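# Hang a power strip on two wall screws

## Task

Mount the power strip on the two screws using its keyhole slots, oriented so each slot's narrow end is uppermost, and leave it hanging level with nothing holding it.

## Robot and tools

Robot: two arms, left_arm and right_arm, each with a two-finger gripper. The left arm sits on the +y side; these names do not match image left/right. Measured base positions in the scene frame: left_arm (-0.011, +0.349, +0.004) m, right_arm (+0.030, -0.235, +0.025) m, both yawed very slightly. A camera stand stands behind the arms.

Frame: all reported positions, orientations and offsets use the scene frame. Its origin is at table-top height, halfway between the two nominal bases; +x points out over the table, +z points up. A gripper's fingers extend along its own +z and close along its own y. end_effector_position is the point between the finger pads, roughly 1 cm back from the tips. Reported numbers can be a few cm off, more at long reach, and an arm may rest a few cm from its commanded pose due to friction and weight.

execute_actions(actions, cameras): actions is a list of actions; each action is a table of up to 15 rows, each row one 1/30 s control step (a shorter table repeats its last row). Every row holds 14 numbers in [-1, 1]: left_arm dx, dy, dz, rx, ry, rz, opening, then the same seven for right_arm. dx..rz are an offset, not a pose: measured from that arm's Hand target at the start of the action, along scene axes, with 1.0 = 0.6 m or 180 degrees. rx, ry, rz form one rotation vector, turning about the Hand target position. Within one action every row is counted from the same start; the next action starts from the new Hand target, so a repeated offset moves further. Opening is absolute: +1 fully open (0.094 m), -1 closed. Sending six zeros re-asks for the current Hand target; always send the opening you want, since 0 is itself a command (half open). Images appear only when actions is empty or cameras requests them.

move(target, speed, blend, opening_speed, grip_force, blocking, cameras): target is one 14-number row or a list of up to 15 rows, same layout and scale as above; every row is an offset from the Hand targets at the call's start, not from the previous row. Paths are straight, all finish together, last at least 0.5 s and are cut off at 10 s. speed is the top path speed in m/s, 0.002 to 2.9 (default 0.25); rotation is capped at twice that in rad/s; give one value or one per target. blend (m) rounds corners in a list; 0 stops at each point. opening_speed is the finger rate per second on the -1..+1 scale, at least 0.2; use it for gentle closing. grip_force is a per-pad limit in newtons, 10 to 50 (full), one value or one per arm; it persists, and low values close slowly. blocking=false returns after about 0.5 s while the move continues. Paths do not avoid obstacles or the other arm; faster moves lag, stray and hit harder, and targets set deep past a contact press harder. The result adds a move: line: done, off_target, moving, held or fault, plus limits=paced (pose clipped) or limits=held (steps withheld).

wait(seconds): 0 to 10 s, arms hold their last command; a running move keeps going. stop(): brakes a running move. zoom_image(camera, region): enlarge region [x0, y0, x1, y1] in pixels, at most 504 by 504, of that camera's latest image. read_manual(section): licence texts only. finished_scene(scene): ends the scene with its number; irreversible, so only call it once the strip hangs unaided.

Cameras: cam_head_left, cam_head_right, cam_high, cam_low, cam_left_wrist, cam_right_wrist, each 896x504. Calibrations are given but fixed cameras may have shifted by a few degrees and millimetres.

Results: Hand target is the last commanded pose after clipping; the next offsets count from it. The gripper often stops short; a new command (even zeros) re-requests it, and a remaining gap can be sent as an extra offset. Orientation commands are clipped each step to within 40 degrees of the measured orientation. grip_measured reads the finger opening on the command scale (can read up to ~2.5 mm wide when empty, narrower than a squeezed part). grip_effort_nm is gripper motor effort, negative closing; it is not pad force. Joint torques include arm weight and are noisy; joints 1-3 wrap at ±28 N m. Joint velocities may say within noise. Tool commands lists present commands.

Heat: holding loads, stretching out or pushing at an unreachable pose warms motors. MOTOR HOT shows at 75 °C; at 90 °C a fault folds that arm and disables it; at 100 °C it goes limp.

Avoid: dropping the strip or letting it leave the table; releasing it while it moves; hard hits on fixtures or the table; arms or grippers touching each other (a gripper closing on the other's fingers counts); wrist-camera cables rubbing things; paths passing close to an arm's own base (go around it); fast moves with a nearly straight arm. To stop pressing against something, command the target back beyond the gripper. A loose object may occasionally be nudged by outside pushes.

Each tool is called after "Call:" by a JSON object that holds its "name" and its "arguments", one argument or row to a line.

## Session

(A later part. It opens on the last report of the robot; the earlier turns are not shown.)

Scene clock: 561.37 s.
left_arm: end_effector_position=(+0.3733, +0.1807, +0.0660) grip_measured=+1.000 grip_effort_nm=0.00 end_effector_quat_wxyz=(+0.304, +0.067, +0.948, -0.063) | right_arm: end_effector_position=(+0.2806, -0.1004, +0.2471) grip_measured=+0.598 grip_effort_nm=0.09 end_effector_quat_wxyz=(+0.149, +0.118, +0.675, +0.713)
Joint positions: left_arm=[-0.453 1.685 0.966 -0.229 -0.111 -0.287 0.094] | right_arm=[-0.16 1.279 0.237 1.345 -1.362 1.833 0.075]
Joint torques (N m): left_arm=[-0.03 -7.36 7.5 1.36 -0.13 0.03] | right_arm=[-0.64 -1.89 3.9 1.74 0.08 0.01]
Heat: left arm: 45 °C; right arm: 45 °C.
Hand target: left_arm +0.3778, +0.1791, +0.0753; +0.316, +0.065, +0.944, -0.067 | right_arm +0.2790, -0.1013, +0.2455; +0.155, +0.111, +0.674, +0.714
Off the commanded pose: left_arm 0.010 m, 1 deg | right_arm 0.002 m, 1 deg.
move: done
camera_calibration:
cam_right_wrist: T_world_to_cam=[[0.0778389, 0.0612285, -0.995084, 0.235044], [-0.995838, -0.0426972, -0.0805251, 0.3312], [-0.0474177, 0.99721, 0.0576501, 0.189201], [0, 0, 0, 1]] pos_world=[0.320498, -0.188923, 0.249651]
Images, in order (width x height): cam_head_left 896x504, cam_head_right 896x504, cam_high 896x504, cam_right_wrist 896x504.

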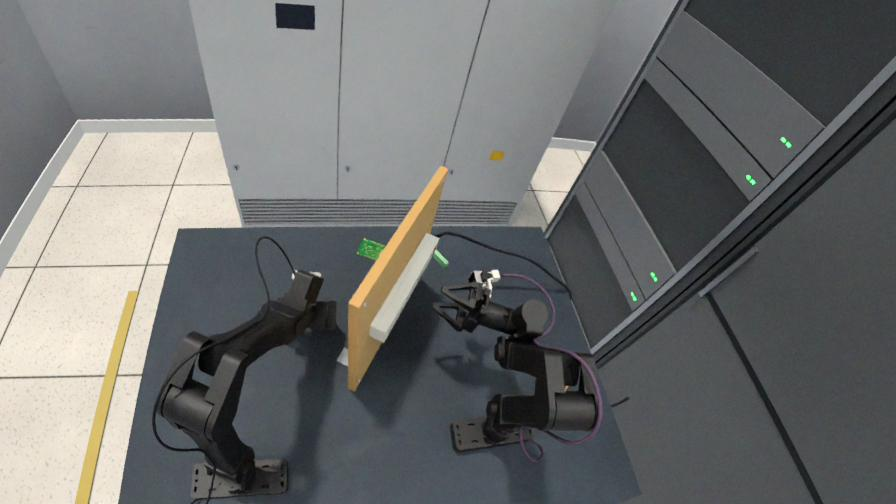

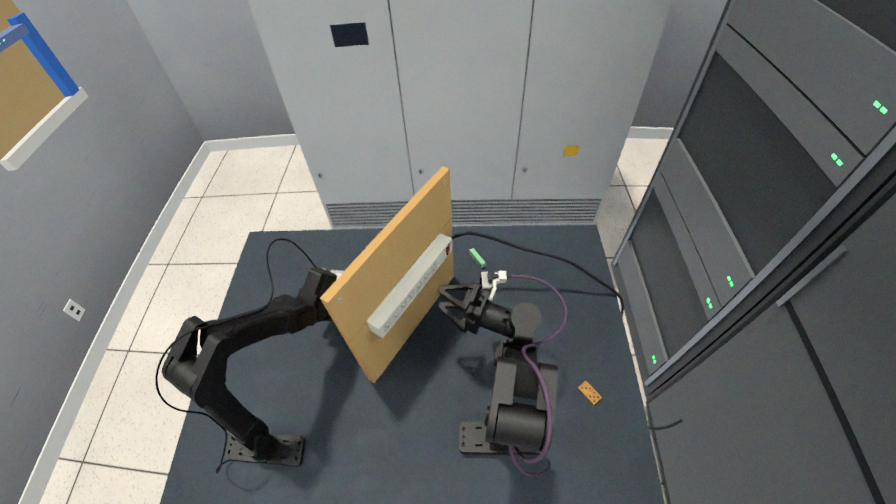

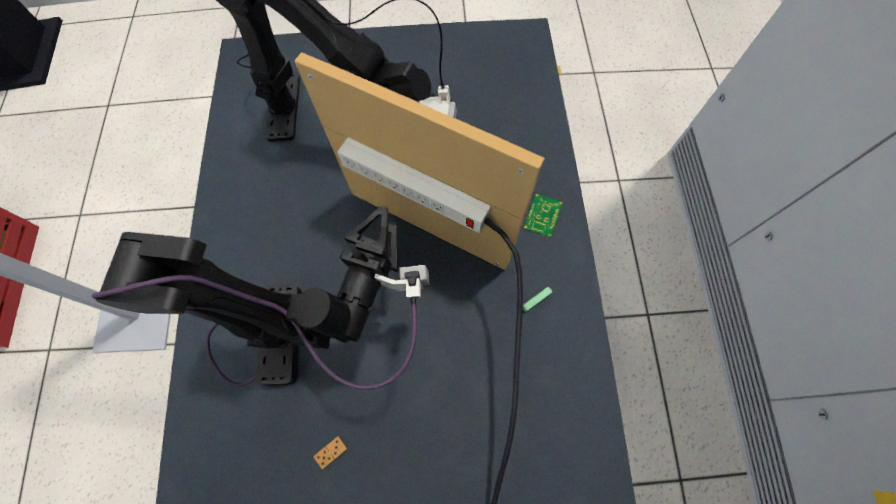

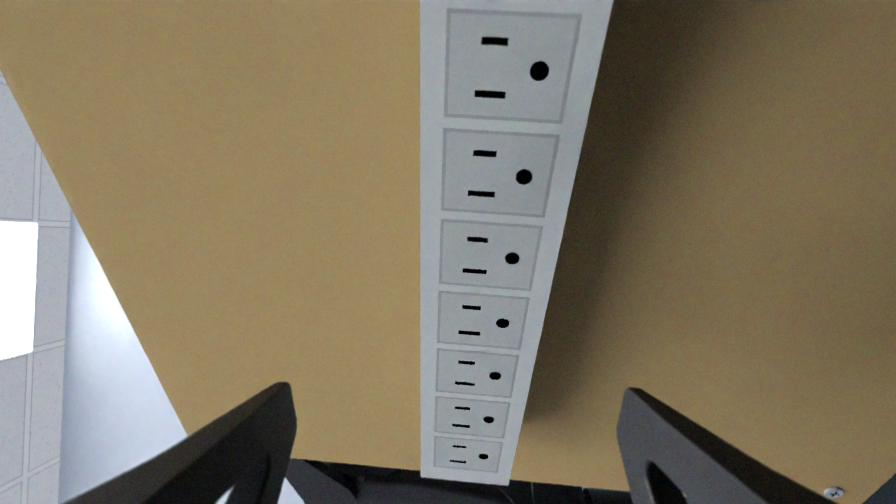

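Call:
{"name": "zoom_image", "arguments": {
  "camera": "cam_high",
  "region": [315, 115, 395, 165]
}}

Call:
{"name": "zoom_image", "arguments": {
  "camera": "cam_high",
  "region": [460, 185, 540, 235]
}}

Call:
{"name": "zoom_image", "arguments": {
  "camera": "cam_head_right",
  "region": [345, 300, 405, 350]
}}

Call:
{"name": "zoom_image", "arguments": {
  "camera": "cam_head_right",
  "region": [415, 215, 465, 260]
}}

Call:
{"name": "zoom_image", "arguments": {
  "camera": "cam_head_left",
  "region": [355, 310, 405, 360]
}}

Call:
{"name": "zoom_image", "arguments": {
  "camera": "cam_head_left",
  "region": [410, 215, 460, 265]
}}

Scaled by 6.300 from the camera's 896x504 image, which has a finer 1280x720 frame.

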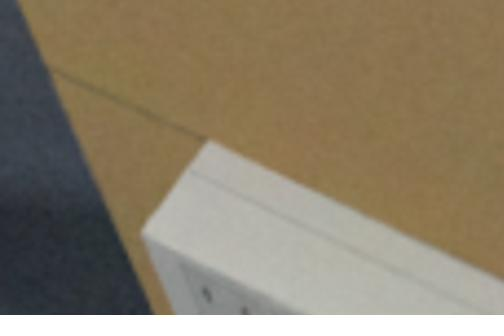

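Scaled by 6.300 from the camera's 896x504 image, which has a finer 1280x720 frame.

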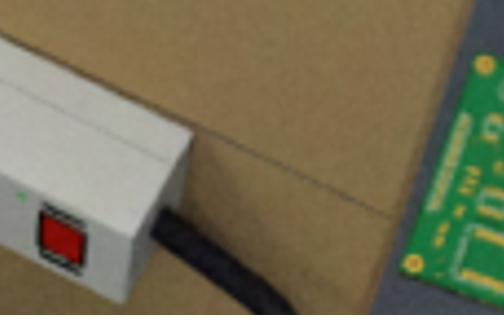

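Scaled by 8.400 from the camera's 896x504 image, which has a finer 1280x720 frame.

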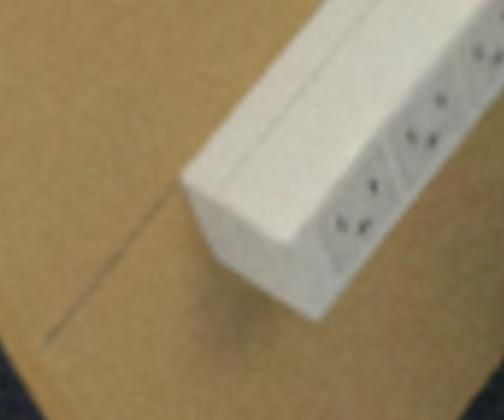

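Scaled by 10.080 from the camera's 896x504 image, which has a finer 1280x720 frame.

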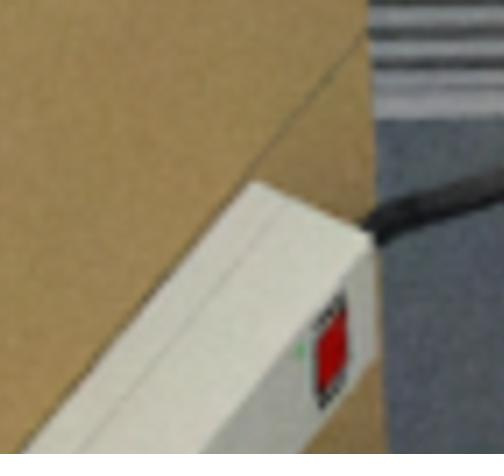

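Scaled by 10.080 from the camera's 896x504 image, which has a finer 1280x720 frame.

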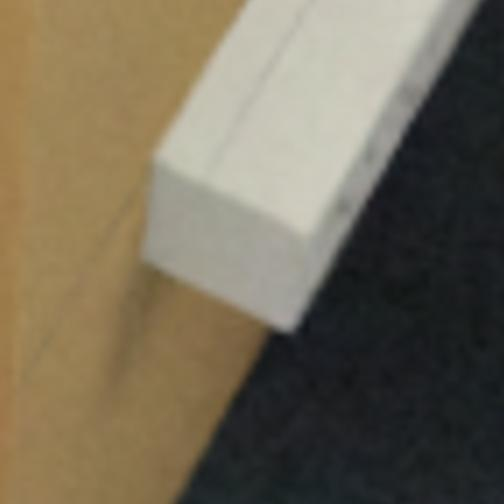

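Scaled by 10.080 from the camera's 896x504 image, which has a finer 1280x720 frame.

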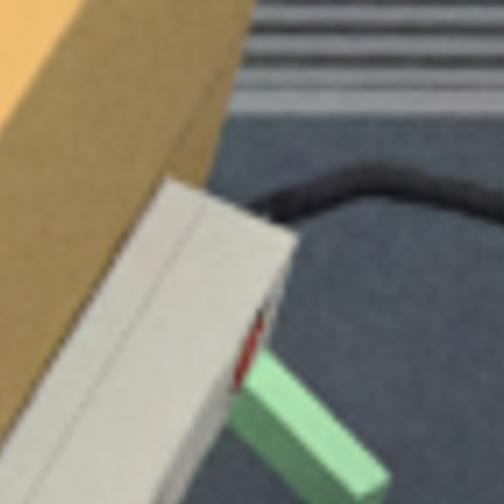

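Call:
{"name": "execute_actions", "arguments": {
  "actions": [],
  "cameras": ["cam_right_wrist","cam_head_right","cam_high"]
}}

Call:
{"name": "zoom_image", "arguments": {
  "camera": "cam_high",
  "region": [310, 110, 550, 245]
}}

Call:
{"name": "zoom_image", "arguments": {
  "camera": "cam_head_right",
  "region": [340, 220, 480, 360]
}}

Scene clock: 564.00 s.
left_arm: end_effector_position=(+0.3733, +0.1807, +0.0660) grip_measured=+1.000 grip_effort_nm=0.00 end_effector_quat_wxyz=(+0.304, +0.067, +0.948, -0.063) | right_arm: end_effector_position=(+0.2806, -0.1004, +0.2472) grip_measured=+0.598 grip_effort_nm=0.09 end_effector_quat_wxyz=(+0.149, +0.118, +0.675, +0.713)
Joint positions: left_arm=[-0.453 1.685 0.966 -0.229 -0.111 -0.287 0.094] | right_arm=[-0.16 1.279 0.237 1.346 -1.362 1.834 0.075]
Joint velocities: within noise
Joint torques (N m): left_arm=[-0.05 -7.38 7.5 1.36 -0.13 0.04] | right_arm=[-0.44 -1.65 3.85 1.73 0.09 -0.01]
Motor temperatures (°C): left_arm=[26 33 45 37 27 27 26] | right_arm=[29 27 40 44 26 26 26]
Heat: left arm: 45 °C; right arm: 44 °C.
Hand target: left_arm +0.3778, +0.1791, +0.0753; +0.316, +0.065, +0.944, -0.067 | right_arm +0.2790, -0.1013, +0.2456; +0.155, +0.111, +0.674, +0.714
Tool commands: left_gripper/opening=+1.0 right_gripper/opening=+0.6
Off the commanded pose: left_arm 0.010 m, 1 deg | right_arm 0.002 m, 1 deg.
camera_calibration:
cam_right_wrist: T_world_to_cam=[[0.0782416, 0.0612533, -0.995051, 0.23501], [-0.995801, -0.0427741, -0.0809337, 0.331283], [-0.0475198, 0.997205, 0.0576494, 0.189227], [0, 0, 0, 1]] pos_world=[0.320497, -0.188923, 0.24975]
Images, in order (width x height): cam_head_right 896x504, cam_high 896x504, cam_right_wrist 896x504.

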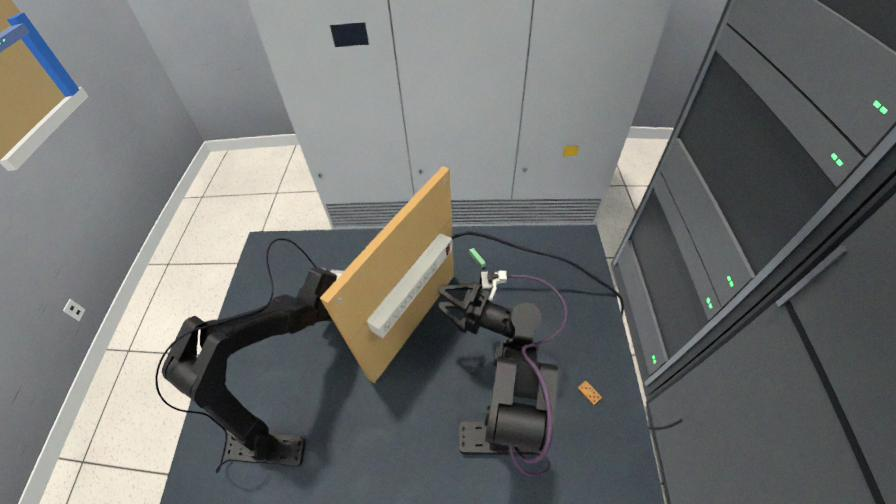

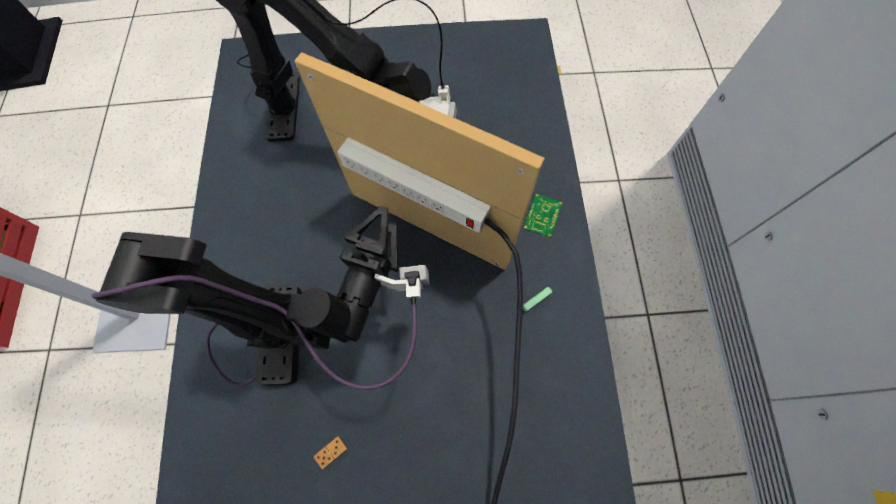

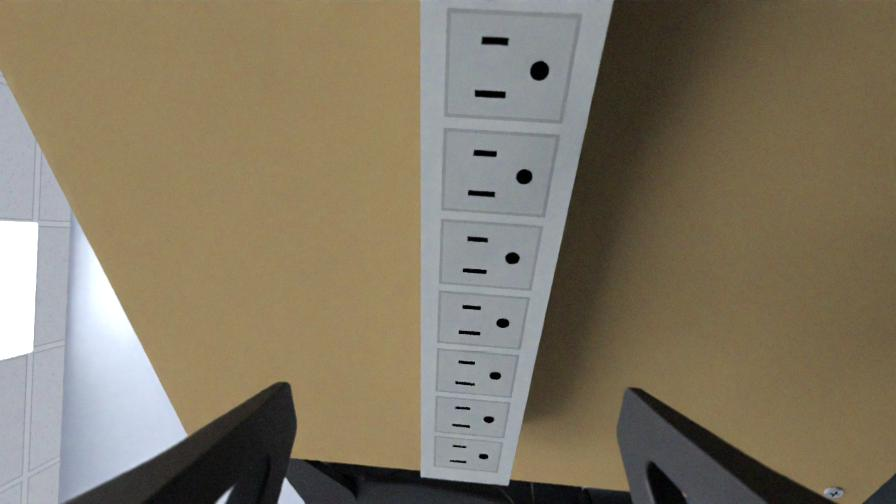

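Scaled by 2.100 from the camera's 896x504 image, which has a finer 1280x720 frame.

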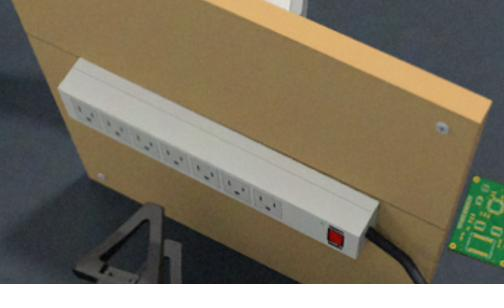

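Scaled by 3.600 from the camera's 896x504 image, which has a finer 1280x720 frame.

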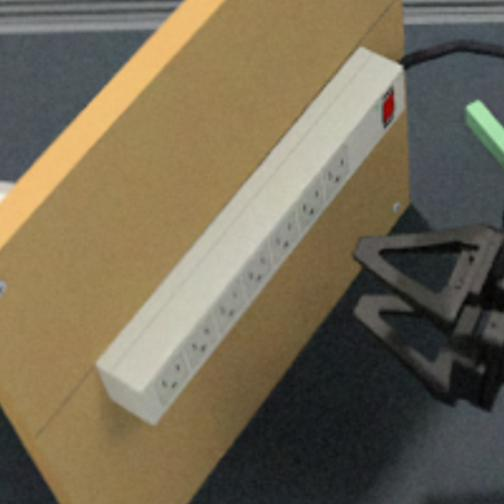

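Call:
{"name": "finished_scene", "arguments": {
  "scene": 1
}}

The scene is finished: the task was done.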